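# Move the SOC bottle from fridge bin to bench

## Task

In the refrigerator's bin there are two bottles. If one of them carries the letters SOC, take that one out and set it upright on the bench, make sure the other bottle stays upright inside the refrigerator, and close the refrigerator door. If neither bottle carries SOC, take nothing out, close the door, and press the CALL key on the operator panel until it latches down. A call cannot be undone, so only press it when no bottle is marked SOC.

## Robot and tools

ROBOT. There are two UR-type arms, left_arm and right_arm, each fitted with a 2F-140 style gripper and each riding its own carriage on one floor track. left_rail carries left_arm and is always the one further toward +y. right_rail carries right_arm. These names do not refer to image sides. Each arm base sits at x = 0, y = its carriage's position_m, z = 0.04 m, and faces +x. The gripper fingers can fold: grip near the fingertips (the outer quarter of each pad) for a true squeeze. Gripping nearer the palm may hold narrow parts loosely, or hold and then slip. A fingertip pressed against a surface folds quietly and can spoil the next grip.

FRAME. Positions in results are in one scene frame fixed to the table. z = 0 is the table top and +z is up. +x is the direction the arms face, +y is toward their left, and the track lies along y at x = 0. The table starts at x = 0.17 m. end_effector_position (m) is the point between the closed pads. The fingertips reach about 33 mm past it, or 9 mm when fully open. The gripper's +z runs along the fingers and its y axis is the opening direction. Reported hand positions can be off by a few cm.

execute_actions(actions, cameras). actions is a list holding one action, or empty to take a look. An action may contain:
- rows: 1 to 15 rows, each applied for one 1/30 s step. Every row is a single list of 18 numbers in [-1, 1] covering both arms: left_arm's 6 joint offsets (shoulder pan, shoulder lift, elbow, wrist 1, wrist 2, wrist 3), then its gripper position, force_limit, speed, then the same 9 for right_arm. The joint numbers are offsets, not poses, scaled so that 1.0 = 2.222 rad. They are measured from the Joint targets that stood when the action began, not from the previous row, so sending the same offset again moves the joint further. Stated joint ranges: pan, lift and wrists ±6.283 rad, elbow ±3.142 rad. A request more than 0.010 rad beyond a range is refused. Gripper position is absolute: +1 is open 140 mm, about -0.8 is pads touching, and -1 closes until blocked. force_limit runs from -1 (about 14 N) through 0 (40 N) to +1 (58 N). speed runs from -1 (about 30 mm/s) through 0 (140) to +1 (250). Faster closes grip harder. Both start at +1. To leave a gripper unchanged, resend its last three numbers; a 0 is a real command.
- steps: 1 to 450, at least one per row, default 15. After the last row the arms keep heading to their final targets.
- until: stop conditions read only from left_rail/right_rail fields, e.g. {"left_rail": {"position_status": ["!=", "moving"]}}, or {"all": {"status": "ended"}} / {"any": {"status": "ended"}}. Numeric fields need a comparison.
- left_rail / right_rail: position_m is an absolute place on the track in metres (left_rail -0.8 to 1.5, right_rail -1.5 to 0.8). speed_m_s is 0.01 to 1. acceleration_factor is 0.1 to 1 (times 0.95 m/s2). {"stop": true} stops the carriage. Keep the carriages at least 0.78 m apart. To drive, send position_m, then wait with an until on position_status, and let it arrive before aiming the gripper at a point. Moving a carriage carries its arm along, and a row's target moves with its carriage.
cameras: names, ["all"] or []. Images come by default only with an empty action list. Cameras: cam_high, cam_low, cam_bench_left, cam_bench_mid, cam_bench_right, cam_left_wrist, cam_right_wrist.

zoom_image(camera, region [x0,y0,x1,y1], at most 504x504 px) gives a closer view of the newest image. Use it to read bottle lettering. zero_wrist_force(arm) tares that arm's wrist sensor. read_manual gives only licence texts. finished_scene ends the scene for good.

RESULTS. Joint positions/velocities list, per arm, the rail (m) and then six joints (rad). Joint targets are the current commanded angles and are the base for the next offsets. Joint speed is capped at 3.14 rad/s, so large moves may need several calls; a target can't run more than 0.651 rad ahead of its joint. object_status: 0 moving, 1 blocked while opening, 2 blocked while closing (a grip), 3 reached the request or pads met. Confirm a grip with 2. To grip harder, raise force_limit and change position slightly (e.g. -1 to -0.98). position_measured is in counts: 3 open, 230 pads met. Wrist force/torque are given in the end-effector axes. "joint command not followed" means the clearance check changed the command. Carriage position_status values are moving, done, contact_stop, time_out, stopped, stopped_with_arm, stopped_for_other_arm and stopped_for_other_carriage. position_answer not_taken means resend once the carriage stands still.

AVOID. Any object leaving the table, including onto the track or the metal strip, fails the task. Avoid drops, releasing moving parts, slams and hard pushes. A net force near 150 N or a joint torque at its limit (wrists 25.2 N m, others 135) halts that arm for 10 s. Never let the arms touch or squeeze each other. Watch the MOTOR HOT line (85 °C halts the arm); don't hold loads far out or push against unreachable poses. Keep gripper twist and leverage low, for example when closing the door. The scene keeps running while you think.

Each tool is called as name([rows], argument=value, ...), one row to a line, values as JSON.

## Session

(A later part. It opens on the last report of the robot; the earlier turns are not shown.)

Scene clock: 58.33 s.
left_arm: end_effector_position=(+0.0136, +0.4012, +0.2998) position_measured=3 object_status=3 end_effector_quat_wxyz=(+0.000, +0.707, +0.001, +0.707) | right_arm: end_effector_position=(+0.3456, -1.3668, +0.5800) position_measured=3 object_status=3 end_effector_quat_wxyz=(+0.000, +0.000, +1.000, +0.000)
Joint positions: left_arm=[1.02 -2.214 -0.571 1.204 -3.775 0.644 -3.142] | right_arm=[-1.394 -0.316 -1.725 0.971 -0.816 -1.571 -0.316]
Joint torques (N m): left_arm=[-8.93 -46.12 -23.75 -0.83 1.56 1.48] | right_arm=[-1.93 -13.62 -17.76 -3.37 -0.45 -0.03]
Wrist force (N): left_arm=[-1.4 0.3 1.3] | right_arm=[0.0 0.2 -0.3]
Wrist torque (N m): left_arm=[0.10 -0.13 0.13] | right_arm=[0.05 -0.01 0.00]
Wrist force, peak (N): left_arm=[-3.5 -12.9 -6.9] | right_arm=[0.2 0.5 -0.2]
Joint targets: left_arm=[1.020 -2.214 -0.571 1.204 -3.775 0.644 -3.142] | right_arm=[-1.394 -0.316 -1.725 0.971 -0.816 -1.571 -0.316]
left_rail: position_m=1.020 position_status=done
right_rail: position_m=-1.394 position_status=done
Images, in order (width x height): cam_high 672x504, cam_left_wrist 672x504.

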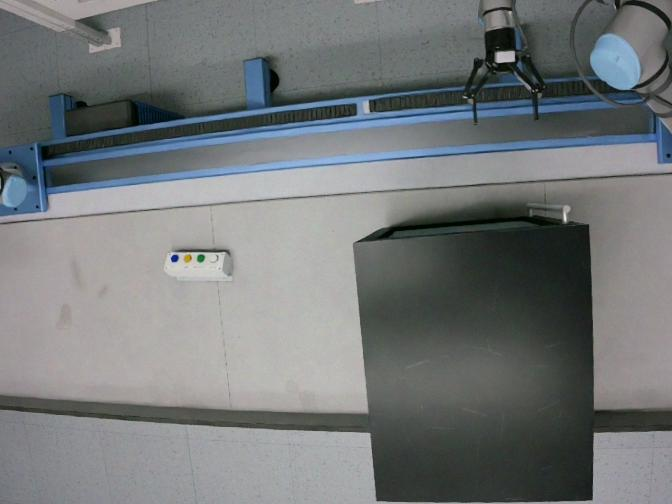

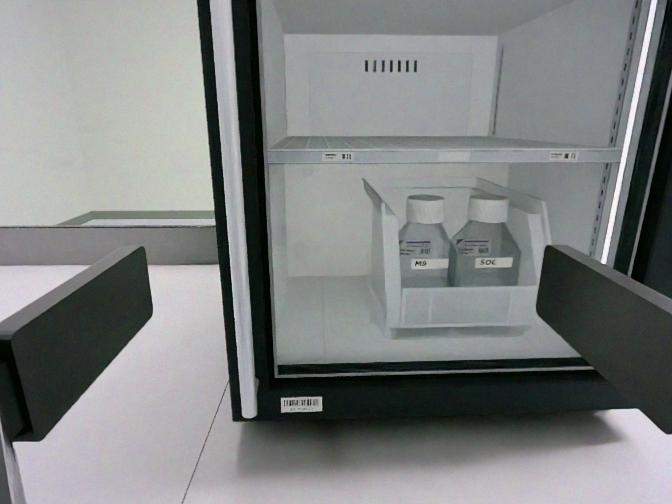

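execute_actions([
  {"left_rail":{"position_m":1.4},"rows":[[0,0,0,0,0,0,1,0.3,0,0.415,0.15,-0.005,-0.64,-0.187,-0.636,1,0.3,0]],"steps":50},
])

execute_actions([
  {"rows":[[0,0,0,0,0,0,1,0.3,0,0.415,0.4236,-0.005,-0.631,-0.187,-0.636,1,0.3,0]],"steps":55},
])

execute_actions([
  {"right_rail":{"position_m":-0.52},"steps":150,"until":{"right_rail":{"position_status":["!=","moving"]}}},
], cameras=["cam_high","cam_right_wrist","cam_left_wrist"])

Scene clock: 64.83 s.
left_arm: end_effector_position=(+0.0136, +0.7812, +0.2998) position_measured=3 object_status=3 end_effector_quat_wxyz=(+0.000, +0.707, +0.001, +0.707) | right_arm: end_effector_position=(+0.5961, -0.9715, +0.7448) position_measured=3 object_status=3 end_effector_quat_wxyz=(-0.339, +0.725, -0.426, +0.421)
Joint positions: left_arm=[1.4 -2.214 -0.571 1.204 -3.775 0.644 -3.142] | right_arm=[-1.394 0.606 -1.392 0.959 -2.238 -1.986 -1.729]
Joint torques (N m): left_arm=[5.9 -51.36 -12.4 1.06 -0.93 1.57] | right_arm=[8.35 -24.16 -33.63 -5.13 -1.96 -1.97]
Wrist force (N): left_arm=[-1.4 0.2 1.6] | right_arm=[-1.4 0.4 -1.4]
Wrist torque (N m): left_arm=[0.06 -0.12 0.13] | right_arm=[-0.03 0.11 -0.16]
Wrist force, peak (N): left_arm=[-1.4 1.9 1.6] | right_arm=[-11.8 -10.3 14.0]
Joint targets: left_arm=[1.400 -2.214 -0.571 1.204 -3.775 0.644 -3.142] | right_arm=[-1.394 0.606 -1.392 0.959 -2.238 -1.986 -1.729]
left_rail: position_m=1.400 position_status=done
right_rail: position_m=-1.394 position_status=done

Scene clock: 66.87 s.
left_arm: end_effector_position=(+0.0136, +0.7812, +0.2998) position_measured=3 object_status=3 end_effector_quat_wxyz=(+0.000, +0.707, +0.001, +0.707) | right_arm: end_effector_position=(+0.1363, -0.4622, +0.3004) position_measured=3 object_status=3 end_effector_quat_wxyz=(-0.242, +0.664, +0.241, +0.665)
Joint positions: left_arm=[1.4 -2.214 -0.571 1.204 -3.775 0.644 -3.142] | right_arm=[-1.394 1.528 -0.451 0.948 -3.64 -2.402 -3.142]
Joint torques (N m): left_arm=[8.76 -56.05 -9.65 4.19 -1.47 1.39] | right_arm=[8.48 -56.46 -21.63 -3.42 -1.53 -1.84]
Wrist force (N): left_arm=[-1.8 0.2 1.5] | right_arm=[-0.1 -0.8 -0.6]
Wrist torque (N m): left_arm=[0.07 -0.03 0.12] | right_arm=[-0.33 -0.36 0.01]
Wrist force, peak (N): left_arm=[-1.8 0.2 1.5] | right_arm=[-29.6 -13.4 -0.3]
Joint targets: left_arm=[1.400 -2.214 -0.571 1.204 -3.775 0.644 -3.142] | right_arm=[-1.394 1.528 -0.451 0.948 -3.640 -2.402 -3.142]
left_rail: position_m=1.400 position_status=done
right_rail: position_m=-1.394 position_status=done

Scene clock: 69.07 s.
left_arm: end_effector_position=(+0.0136, +0.7812, +0.2998) position_measured=3 object_status=3 end_effector_quat_wxyz=(+0.000, +0.707, +0.001, +0.707) | right_arm: end_effector_position=(+0.1363, +0.4119, +0.3003) position_measured=3 object_status=3 end_effector_quat_wxyz=(-0.242, +0.664, +0.241, +0.665)
Joint positions: left_arm=[1.4 -2.214 -0.571 1.204 -3.775 0.644 -3.142] | right_arm=[-0.52 1.528 -0.451 0.948 -3.64 -2.402 -3.142]
Joint torques (N m): left_arm=[9.1 -62.36 -9.87 4.36 -1.46 1.55] | right_arm=[-3.4 -67.58 -10.96 -0.08 1.02 -1.56]
Wrist force (N): left_arm=[-1.3 0.3 1.5] | right_arm=[-0.2 -0.8 -0.5]
Wrist torque (N m): left_arm=[0.08 -0.13 0.12] | right_arm=[-0.33 -0.35 0.01]
Wrist force, peak (N): left_arm=[-1.8 0.1 1.6] | right_arm=[-0.4 -2.3 0.7]
Joint targets: left_arm=[1.400 -2.214 -0.571 1.204 -3.775 0.644 -3.142] | right_arm=[-0.520 1.528 -0.451 0.948 -3.640 -2.402 -3.142]
Tool commands: left_gripper/position=+1.0 left_gripper/force_limit=+0.3 left_gripper/speed=+0.0 right_gripper/position=+1.0 right_gripper/force_limit=+0.3 right_gripper/speed=+0.0
left_rail: position_m=1.400 position_status=done
right_rail: position_m=-0.520 position_status=done
Images, in order (width x height): cam_high 672x504, cam_left_wrist 672x504, cam_right_wrist 672x504.

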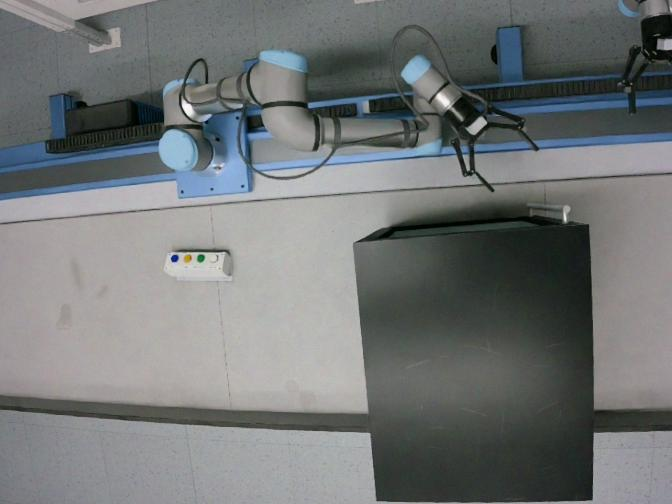

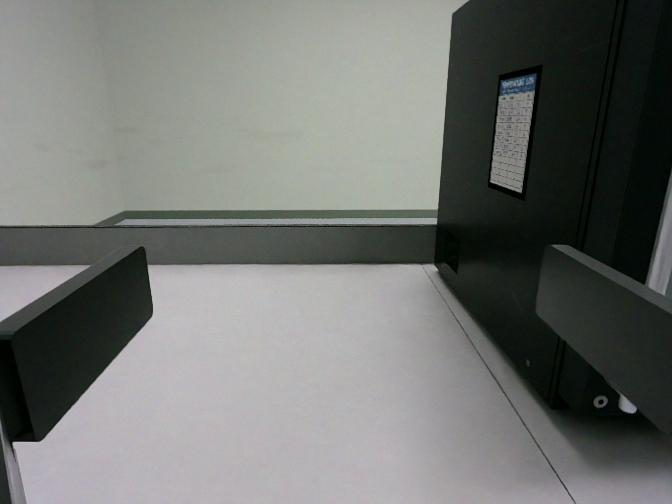

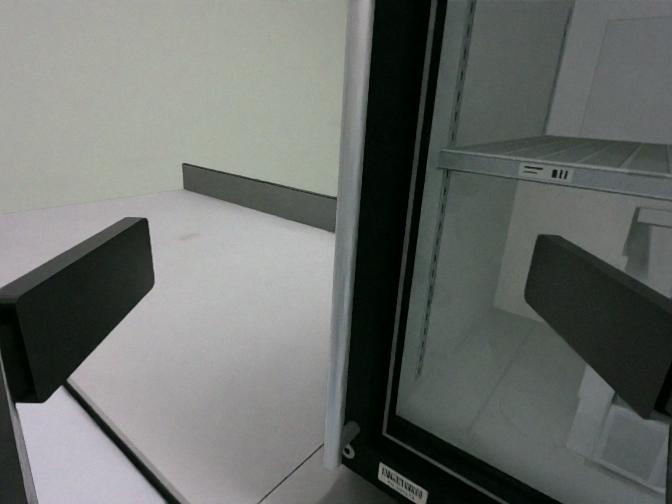

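execute_actions([
  {"rows":[[0,0,0,0,0,0,1,0.3,0,0.0498,0.0218,-0.045,0.0239,-0.2063,0,1,0.3,0]],"steps":30},
])

execute_actions([
  {"right_rail":{"position_m":-0.40,"speed_m_s":0.4},"steps":150,"until":{"right_rail":{"position_status":["!=","moving"]}}},
], cameras=["cam_right_wrist"])

Scene clock: 73.30 s.
left_arm: end_effector_position=(+0.0136, +0.7812, +0.2998) position_measured=3 object_status=3 end_effector_quat_wxyz=(+0.000, +0.707, +0.001, +0.707) | right_arm: end_effector_position=(+0.1087, +0.3207, +0.2994) position_measured=3 object_status=3 end_effector_quat_wxyz=(-0.123, +0.696, +0.123, +0.696)
Joint positions: left_arm=[1.4 -2.214 -0.571 1.204 -3.775 0.644 -3.142] | right_arm=[-0.52 1.639 -0.402 0.848 -3.587 -2.86 -3.142]
Joint torques (N m): left_arm=[9.51 -67.74 -9.47 4.31 -1.37 1.56] | right_arm=[7.48 -56.19 -32.19 1.36 -1.55 -0.81]
Wrist force (N): left_arm=[-1.5 0.2 1.4] | right_arm=[-0.5 -1.3 -0.1]
Wrist torque (N m): left_arm=[0.08 -0.09 0.12] | right_arm=[-0.42 -0.30 0.02]
Wrist force, peak (N): left_arm=[-1.7 0.2 1.7] | right_arm=[-3.9 5.4 10.0]
Joint targets: left_arm=[1.400 -2.214 -0.571 1.204 -3.775 0.644 -3.142] | right_arm=[-0.520 1.639 -0.402 0.848 -3.587 -2.860 -3.142]
left_rail: position_m=1.400 position_status=done
right_rail: position_m=-0.520 position_status=done

Scene clock: 74.30 s.
left_arm: end_effector_position=(+0.0136, +0.7812, +0.2998) position_measured=3 object_status=3 end_effector_quat_wxyz=(+0.000, +0.707, +0.001, +0.707) | right_arm: end_effector_position=(+0.1086, +0.4407, +0.2994) position_measured=3 object_status=3 end_effector_quat_wxyz=(-0.122, +0.696, +0.123, +0.696)
Joint positions: left_arm=[1.4 -2.214 -0.571 1.204 -3.775 0.644 -3.142] | right_arm=[-0.4 1.639 -0.402 0.848 -3.587 -2.86 -3.142]
Joint torques (N m): left_arm=[9.62 -68.22 -9.88 4.44 -1.45 1.61] | right_arm=[-5.56 -61.5 -27.59 -0.84 0.81 -0.59]
Wrist force (N): left_arm=[-1.4 0.2 1.6] | right_arm=[-0.7 -1.3 -0.2]
Wrist torque (N m): left_arm=[0.08 -0.12 0.13] | right_arm=[-0.40 -0.28 0.02]
Wrist force, peak (N): left_arm=[-1.5 0.2 1.8] | right_arm=[-0.8 -2.6 0.5]
Joint targets: left_arm=[1.400 -2.214 -0.571 1.204 -3.775 0.644 -3.142] | right_arm=[-0.400 1.639 -0.402 0.848 -3.587 -2.860 -3.142]
Tool commands: left_gripper/position=+1.0 left_gripper/force_limit=+0.3 left_gripper/speed=+0.0 right_gripper/position=+1.0 right_gripper/force_limit=+0.3 right_gripper/speed=+0.0
left_rail: position_m=1.400 position_status=done
right_rail: position_m=-0.400 speed_m_s=0.40 position_status=done
Images, in order (width x height): cam_right_wrist 672x504.

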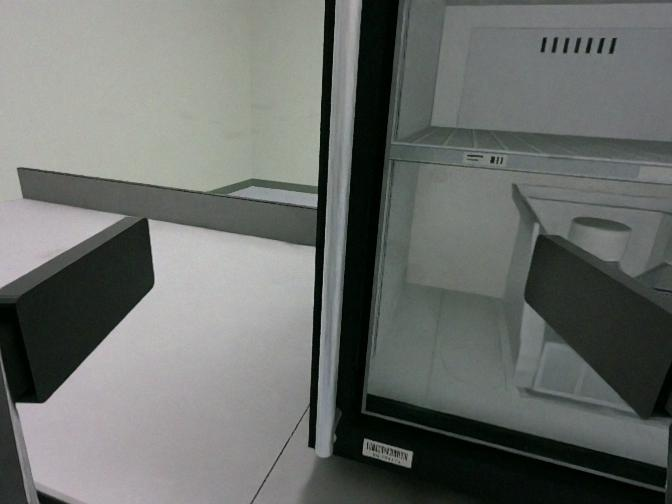

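execute_actions([
  {"rows":[[0,0,0,0,0,0,1,0.3,0,-0.017,0.0075,-0.016,0.0084,0.017,0,1,0.3,0],[0,0,0,0,0,0,1,0.3,0,-0.017,0.0075,-0.016,0.0084,0.017,0,1,0.3,0],[0,0,0,0,0,0,1,0.3,0,-0.017,0.0075,-0.016,0.0084,0.017,0,1,0.3,0],[0,0,0,0,0,0,1,0.3,0,-0.034,0.015,-0.032,0.0168,0.034,0,1,0.3,0],[0,0,0,0,0,0,1,0.3,0,-0.034,0.015,-0.032,0.0168,0.034,0,1,0.3,0],[0,0,0,0,0,0,1,0.3,0,-0.034,0.015,-0.032,0.0168,0.034,0,1,0.3,0],[0,0,0,0,0,0,1,0.3,0,-0.05,0.0225,-0.048,0.0252,0.051,0,1,0.3,0],[0,0,0,0,0,0,1,0.3,0,-0.05,0.0225,-0.048,0.0252,0.051,0,1,0.3,0],[0,0,0,0,0,0,1,0.3,0,-0.05,0.0225,-0.048,0.0252,0.051,0,1,0.3,0],[0,0,0,0,0,0,1,0.3,0,-0.067,0.03,-0.064,0.0335,0.067,0,1,0.3,0]],"steps":30},
])

execute_actions([
  {"rows":[[0,0,0,0,0,0,1,0.3,0,0,0,0,0,0,0,-1,0.3,-0.8]],"steps":110},
], cameras=["cam_right_wrist"])

Scene clock: 76.70 s.
left_arm: end_effector_position=(+0.0136, +0.7812, +0.2998) position_measured=3 object_status=3 end_effector_quat_wxyz=(+0.000, +0.707, +0.001, +0.707) | right_arm: end_effector_position=(+0.2213, +0.4816, +0.3003) position_measured=3 object_status=3 end_effector_quat_wxyz=(-0.123, +0.696, +0.123, +0.696)
Joint positions: left_arm=[1.4 -2.214 -0.571 1.204 -3.775 0.644 -3.142] | right_arm=[-0.4 1.49 -0.336 0.706 -3.513 -2.711 -3.142]
Joint torques (N m): left_arm=[9.32 -67.57 -10.71 4.35 -1.36 1.43] | right_arm=[-7.15 -59.36 -33.31 1.09 1.47 -0.14]
Wrist force (N): left_arm=[-1.4 0.4 1.4] | right_arm=[-0.8 -0.8 -0.3]
Wrist torque (N m): left_arm=[0.12 -0.11 0.12] | right_arm=[-0.34 -0.25 0.03]
Wrist force, peak (N): left_arm=[-1.6 0.5 1.7] | right_arm=[0.5 -1.9 -7.5]
Joint targets: left_arm=[1.400 -2.214 -0.571 1.204 -3.775 0.644 -3.142] | right_arm=[-0.400 1.490 -0.336 0.706 -3.513 -2.711 -3.142]
left_rail: position_m=1.400 position_status=done
right_rail: position_m=-0.400 speed_m_s=0.40 position_status=done

Scene clock: 80.57 s.
left_arm: end_effector_position=(+0.0136, +0.7812, +0.2998) position_measured=3 object_status=3 end_effector_quat_wxyz=(+0.000, +0.707, +0.001, +0.707) | right_arm: end_effector_position=(+0.2213, +0.4816, +0.3003) position_measured=210 object_status=2 end_effector_quat_wxyz=(-0.123, +0.696, +0.123, +0.696)
Joint positions: left_arm=[1.4 -2.214 -0.571 1.204 -3.775 0.644 -3.142] | right_arm=[-0.4 1.49 -0.336 0.706 -3.513 -2.711 -3.142]
Joint torques (N m): left_arm=[9.24 -67.62 -9.29 4.35 -1.21 1.56] | right_arm=[9.63 -59.92 -32.79 1.07 10.21 0.6]
Wrist force (N): left_arm=[-1.4 0.3 1.3] | right_arm=[-5.4 28.2 -17.0]
Wrist torque (N m): left_arm=[0.09 -0.10 0.13] | right_arm=[-0.92 -0.22 0.10]
Wrist force, peak (N): left_arm=[-1.7 -0.1 1.7] | right_arm=[-5.4 28.2 -17.6]
Joint targets: left_arm=[1.400 -2.214 -0.571 1.204 -3.775 0.644 -3.142] | right_arm=[-0.400 1.490 -0.336 0.706 -3.513 -2.711 -3.142]
left_rail: position_m=1.400 position_status=done
right_rail: position_m=-0.400 speed_m_s=0.40 position_status=done
Images, in order (width x height): cam_right_wrist 672x504.

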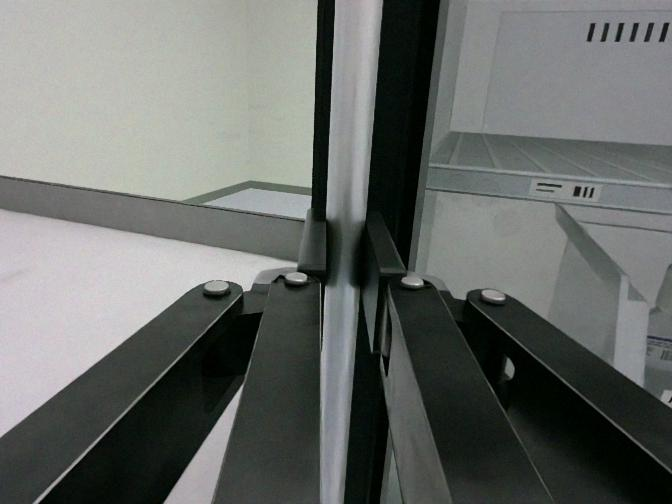

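execute_actions([
  {"rows":[[0,0,0,0,0,0,1,0.3,0,0.002,-0.0023,0.005,-0.0026,-0.0003,0,-1,0.3,-0.8],[0,0,0,0,0,0,1,0.3,0,0.0045,-0.0053,0.011,-0.0058,-0.0007,0,-1,0.3,-0.8],[0,0,0,0,0,0,1,0.3,0,0.007,-0.0083,0.0175,-0.0092,-0.001,0,-1,0.3,-0.8],[0,0,0,0,0,0,1,0.3,0,0.0098,-0.0115,0.0243,-0.0127,-0.0014,0,-1,0.3,-0.8],[0,0,0,0,0,0,1,0.3,0,0.0126,-0.0148,0.0313,-0.0163,-0.0018,0,-1,0.3,-0.8],[0,0,0,0,0,0,1,0.3,0,0.0156,-0.0183,0.0386,-0.0201,-0.0023,0,-1,0.3,-0.8],[0,0,0,0,0,0,1,0.3,0,0.0186,-0.0218,0.046,-0.024,-0.0028,0,-1,0.3,-0.8],[0,0,0,0,0,0,1,0.3,0,0.0218,-0.0254,0.0538,-0.0281,-0.0032,0,-1,0.3,-0.8],[0,0,0,0,0,0,1,0.3,0,0.025,-0.0292,0.0618,-0.0322,-0.0037,0,-1,0.3,-0.8],[0,0,0,0,0,0,1,0.3,0,0.0282,-0.033,0.0698,-0.0364,-0.0042,0,-1,0.3,-0.8],[0,0,0,0,0,0,1,0.3,0,0.0312,-0.0364,0.0771,-0.0402,-0.0046,0,-1,0.3,-0.8],[0,0,0,0,0,0,1,0.3,0,0.0338,-0.0395,0.0837,-0.0436,-0.005,0,-1,0.3,-0.8],[0,0,0,0,0,0,1,0.3,0,0.0355,-0.0415,0.088,-0.0459,-0.0053,0,-1,0.3,-0.8],[0,0,0,0,0,0,1,0.3,0,0.0365,-0.0426,0.0903,-0.0471,-0.0054,0,-1,0.3,-0.8]],"steps":24},
])

execute_actions([
  {"rows":[[0,0,0,0,0,0,1,0.3,0,0.0016,-0.002,0.0042,-0.0022,0.0003,0,-1,0.3,-0.8],[0,0,0,0,0,0,1,0.3,0,0.0043,-0.0053,0.0113,-0.006,0.0007,0,-1,0.3,-0.8],[0,0,0,0,0,0,1,0.3,0,0.0081,-0.01,0.0212,-0.0112,0.0013,0,-1,0.3,-0.8],[0,0,0,0,0,0,1,0.3,0,0.0125,-0.0153,0.0325,-0.0172,0.002,0,-1,0.3,-0.8],[0,0,0,0,0,0,1,0.3,0,0.0168,-0.0206,0.0438,-0.0232,0.0027,0,-1,0.3,-0.8],[0,0,0,0,0,0,1,0.3,0,0.0212,-0.0259,0.0551,-0.0291,0.0034,0,-1,0.3,-0.8],[0,0,0,0,0,0,1,0.3,0,0.0255,-0.0313,0.0664,-0.0351,0.004,0,-1,0.3,-0.8],[0,0,0,0,0,0,1,0.3,0,0.0299,-0.0366,0.0777,-0.0411,0.0047,0,-1,0.3,-0.8],[0,0,0,0,0,0,1,0.3,0,0.0342,-0.0419,0.089,-0.0471,0.0054,0,-1,0.3,-0.8],[0,0,0,0,0,0,1,0.3,0,0.0386,-0.0472,0.1003,-0.053,0.0061,0,-1,0.3,-0.8],[0,0,0,0,0,0,1,0.3,0,0.0429,-0.0525,0.1115,-0.059,0.0068,0,-1,0.3,-0.8],[0,0,0,0,0,0,1,0.3,0,0.0472,-0.0579,0.1228,-0.065,0.0075,0,-1,0.3,-0.8],[0,0,0,0,0,0,1,0.3,0,0.0511,-0.0625,0.1327,-0.0702,0.0081,0,-1,0.3,-0.8],[0,0,0,0,0,0,1,0.3,0,0.0533,-0.0652,0.1384,-0.0732,0.0084,0,-1,0.3,-0.8],[0,0,0,0,0,0,1,0.3,0,0.0543,-0.0665,0.1412,-0.0747,0.0086,0,-1,0.3,-0.8]],"steps":24},
], cameras=["cam_right_wrist"])

Scene clock: 87.37 s.
left_arm: end_effector_position=(+0.0136, +0.7812, +0.2998) position_measured=3 object_status=3 end_effector_quat_wxyz=(+0.000, +0.707, +0.001, +0.707) | right_arm: end_effector_position=(+0.1508, +0.4615, +0.2996) position_measured=210 object_status=2 end_effector_quat_wxyz=(-0.147, +0.692, +0.147, +0.692)
Joint positions: left_arm=[1.4 -2.214 -0.571 1.204 -3.775 0.644 -3.142] | right_arm=[-0.4 1.571 -0.43 0.906 -3.617 -2.723 -3.142]
Joint torques (N m): left_arm=[8.96 -67.08 -9.42 4.38 -1.33 1.47] | right_arm=[-4.33 -64.41 1.68 -3.51 -12.94 0.57]
Wrist force (N): left_arm=[-1.5 0.2 1.6] | right_arm=[23.0 -36.7 5.6]
Wrist torque (N m): left_arm=[0.06 -0.09 0.13] | right_arm=[0.35 -0.75 0.20]
Wrist force, peak (N): left_arm=[-1.7 0.2 1.7] | right_arm=[23.0 -36.7 5.6]
Joint targets: left_arm=[1.400 -2.214 -0.571 1.204 -3.775 0.644 -3.142] | right_arm=[-0.400 1.571 -0.430 0.907 -3.617 -2.723 -3.142]
left_rail: position_m=1.400 position_status=done
right_rail: position_m=-0.400 speed_m_s=0.40 position_status=done

Scene clock: 88.53 s.
left_arm: end_effector_position=(+0.0136, +0.7812, +0.2998) position_measured=3 object_status=3 end_effector_quat_wxyz=(+0.000, +0.707, +0.001, +0.707) | right_arm: end_effector_position=(+0.0508, +0.4139, +0.2994) position_measured=210 object_status=2 end_effector_quat_wxyz=(-0.194, +0.680, +0.195, +0.680)
Joint positions: left_arm=[1.4 -2.214 -0.571 1.204 -3.775 0.644 -3.142] | right_arm=[-0.4 1.692 -0.578 1.22 -3.783 -2.704 -3.142]
Joint torques (N m): left_arm=[8.89 -67.86 -9.58 4.32 -1.38 1.34] | right_arm=[7.7 -57.36 1.15 -0.48 0.02 0.67]
Wrist force (N): left_arm=[-1.5 0.3 1.6] | right_arm=[22.5 -4.3 2.0]
Wrist torque (N m): left_arm=[0.09 -0.10 0.13] | right_arm=[-0.01 -0.76 0.15]
Wrist force, peak (N): left_arm=[-1.6 0.4 1.8] | right_arm=[23.1 -38.3 8.5]
Joint targets: left_arm=[1.400 -2.214 -0.571 1.204 -3.775 0.644 -3.142] | right_arm=[-0.400 1.692 -0.578 1.220 -3.783 -2.704 -3.142]
left_rail: position_m=1.400 position_status=done
right_rail: position_m=-0.400 speed_m_s=0.40 position_status=done
Images, in order (width x height): cam_right_wrist 672x504.

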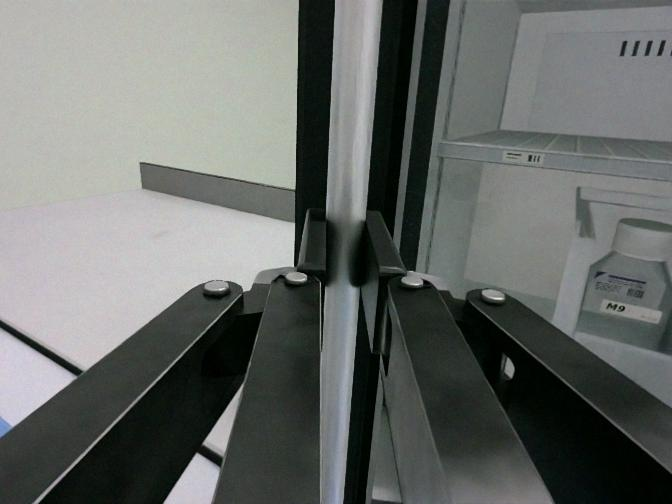

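Working well. Next to 40° and 55°.

execute_actions([
  {"rows":[[0,0,0,0,0,0,1,0.3,0,0.0015,-0.0021,0.0046,-0.0025,0.0008,0,-1,0.3,-0.8],[0,0,0,0,0,0,1,0.3,0,0.0041,-0.0057,0.0123,-0.0066,0.0022,0,-1,0.3,-0.8],[0,0,0,0,0,0,1,0.3,0,0.0077,-0.0107,0.0231,-0.0124,0.0041,0,-1,0.3,-0.8],[0,0,0,0,0,0,1,0.3,0,0.0118,-0.0165,0.0355,-0.019,0.0063,0,-1,0.3,-0.8],[0,0,0,0,0,0,1,0.3,0,0.0159,-0.0222,0.0478,-0.0256,0.0085,0,-1,0.3,-0.8],[0,0,0,0,0,0,1,0.3,0,0.02,-0.0279,0.0601,-0.0323,0.0106,0,-1,0.3,-0.8],[0,0,0,0,0,0,1,0.3,0,0.0241,-0.0337,0.0725,-0.0389,0.0128,0,-1,0.3,-0.8],[0,0,0,0,0,0,1,0.3,0,0.0282,-0.0394,0.0848,-0.0455,0.015,0,-1,0.3,-0.8],[0,0,0,0,0,0,1,0.3,0,0.0323,-0.0451,0.0971,-0.0521,0.0172,0,-1,0.3,-0.8],[0,0,0,0,0,0,1,0.3,0,0.0364,-0.0508,0.1095,-0.0587,0.0194,0,-1,0.3,-0.8],[0,0,0,0,0,0,1,0.3,0,0.0405,-0.0566,0.1218,-0.0653,0.0216,0,-1,0.3,-0.8],[0,0,0,0,0,0,1,0.3,0,0.0446,-0.0623,0.1342,-0.0719,0.0238,0,-1,0.3,-0.8],[0,0,0,0,0,0,1,0.3,0,0.0482,-0.0673,0.1449,-0.0777,0.0257,0,-1,0.3,-0.8],[0,0,0,0,0,0,1,0.3,0,0.0503,-0.0702,0.1511,-0.081,0.0268,0,-1,0.3,-0.8],[0,0,0,0,0,0,1,0.3,0,0.0513,-0.0716,0.1542,-0.0827,0.0273,0,-1,0.3,-0.8]],"steps":24},
])

execute_actions([
  {"rows":[[0,0,0,0,0,0,1,0.3,0,0.0015,-0.002,0.0044,-0.0024,0.0009,0,-1,0.3,-0.8],[0,0,0,0,0,0,1,0.3,0,0.004,-0.0053,0.0118,-0.0065,0.0023,0,-1,0.3,-0.8],[0,0,0,0,0,0,1,0.3,0,0.0075,-0.01,0.0222,-0.0122,0.0043,0,-1,0.3,-0.8],[0,0,0,0,0,0,1,0.3,0,0.0115,-0.0153,0.034,-0.0187,0.0065,0,-1,0.3,-0.8],[0,0,0,0,0,0,1,0.3,0,0.0156,-0.0206,0.0459,-0.0253,0.0088,0,-1,0.3,-0.8],[0,0,0,0,0,0,1,0.3,0,0.0196,-0.0259,0.0577,-0.0318,0.0111,0,-1,0.3,-0.8],[0,0,0,0,0,0,1,0.3,0,0.0236,-0.0313,0.0696,-0.0383,0.0133,0,-1,0.3,-0.8],[0,0,0,0,0,0,1,0.3,0,0.0276,-0.0366,0.0814,-0.0448,0.0156,0,-1,0.3,-0.8],[0,0,0,0,0,0,1,0.3,0,0.0316,-0.0419,0.0932,-0.0513,0.0179,0,-1,0.3,-0.8],[0,0,0,0,0,0,1,0.3,0,0.0356,-0.0472,0.1051,-0.0579,0.0202,0,-1,0.3,-0.8],[0,0,0,0,0,0,1,0.3,0,0.0397,-0.0525,0.1169,-0.0644,0.0224,0,-1,0.3,-0.8],[0,0,0,0,0,0,1,0.3,0,0.0437,-0.0579,0.1288,-0.0709,0.0247,0,-1,0.3,-0.8],[0,0,0,0,0,0,1,0.3,0,0.0472,-0.0625,0.1391,-0.0766,0.0267,0,-1,0.3,-0.8],[0,0,0,0,0,0,1,0.3,0,0.0492,-0.0652,0.145,-0.0799,0.0278,0,-1,0.3,-0.8],[0,0,0,0,0,0,1,0.3,0,0.0502,-0.0665,0.148,-0.0815,0.0284,0,-1,0.3,-0.8]],"steps":24},
], cameras=["cam_right_wrist"])

Scene clock: 91.73 s.
left_arm: end_effector_position=(+0.0136, +0.7812, +0.2998) position_measured=3 object_status=3 end_effector_quat_wxyz=(+0.000, +0.707, +0.001, +0.707) | right_arm: end_effector_position=(-0.0335, +0.3419, +0.2995) position_measured=210 object_status=2 end_effector_quat_wxyz=(-0.253, +0.660, +0.254, +0.660)
Joint positions: left_arm=[1.4 -2.214 -0.571 1.204 -3.775 0.644 -3.142] | right_arm=[-0.4 1.806 -0.737 1.563 -3.967 -2.644 -3.142]
Joint torques (N m): left_arm=[9 -67.89 -9.08 4.39 -1.42 1.48] | right_arm=[13.35 -55.62 -0.61 -0.35 4.36 0.49]
Wrist force (N): left_arm=[-1.5 -0.1 1.5] | right_arm=[15.1 8.0 2.3]
Wrist torque (N m): left_arm=[0.02 -0.10 0.13] | right_arm=[-0.28 -0.65 0.15]
Wrist force, peak (N): left_arm=[-1.7 0.3 1.8] | right_arm=[-21.1 36.5 3.3]
Joint targets: left_arm=[1.400 -2.214 -0.571 1.204 -3.775 0.644 -3.142] | right_arm=[-0.400 1.806 -0.737 1.563 -3.967 -2.644 -3.142]
left_rail: position_m=1.400 position_status=done
right_rail: position_m=-0.400 speed_m_s=0.40 position_status=done

Scene clock: 92.90 s.
left_arm: end_effector_position=(+0.0136, +0.7812, +0.2998) position_measured=3 object_status=3 end_effector_quat_wxyz=(+0.000, +0.707, +0.001, +0.707) | right_arm: end_effector_position=(-0.0964, +0.2504, +0.2995) position_measured=210 object_status=2 end_effector_quat_wxyz=(-0.310, +0.635, +0.310, +0.636)
Joint positions: left_arm=[1.4 -2.214 -0.571 1.204 -3.775 0.644 -3.142] | right_arm=[-0.4 1.917 -0.885 1.892 -4.148 -2.58 -3.142]
Joint torques (N m): left_arm=[8.76 -67.67 -9.45 4.37 -1.44 1.42] | right_arm=[4.48 -49.49 4.05 -1.63 -1.6 0.48]
Wrist force (N): left_arm=[-1.4 0.1 1.6] | right_arm=[13.3 -8.9 0.7]
Wrist torque (N m): left_arm=[0.04 -0.11 0.12] | right_arm=[0.09 -0.60 0.20]
Wrist force, peak (N): left_arm=[-1.5 0.4 1.8] | right_arm=[-19.6 23.8 4.7]
Joint targets: left_arm=[1.400 -2.214 -0.571 1.204 -3.775 0.644 -3.142] | right_arm=[-0.400 1.917 -0.885 1.892 -4.148 -2.580 -3.142]
left_rail: position_m=1.400 position_status=done
right_rail: position_m=-0.400 speed_m_s=0.40 position_status=done
Images, in order (width x height): cam_right_wrist 672x504.

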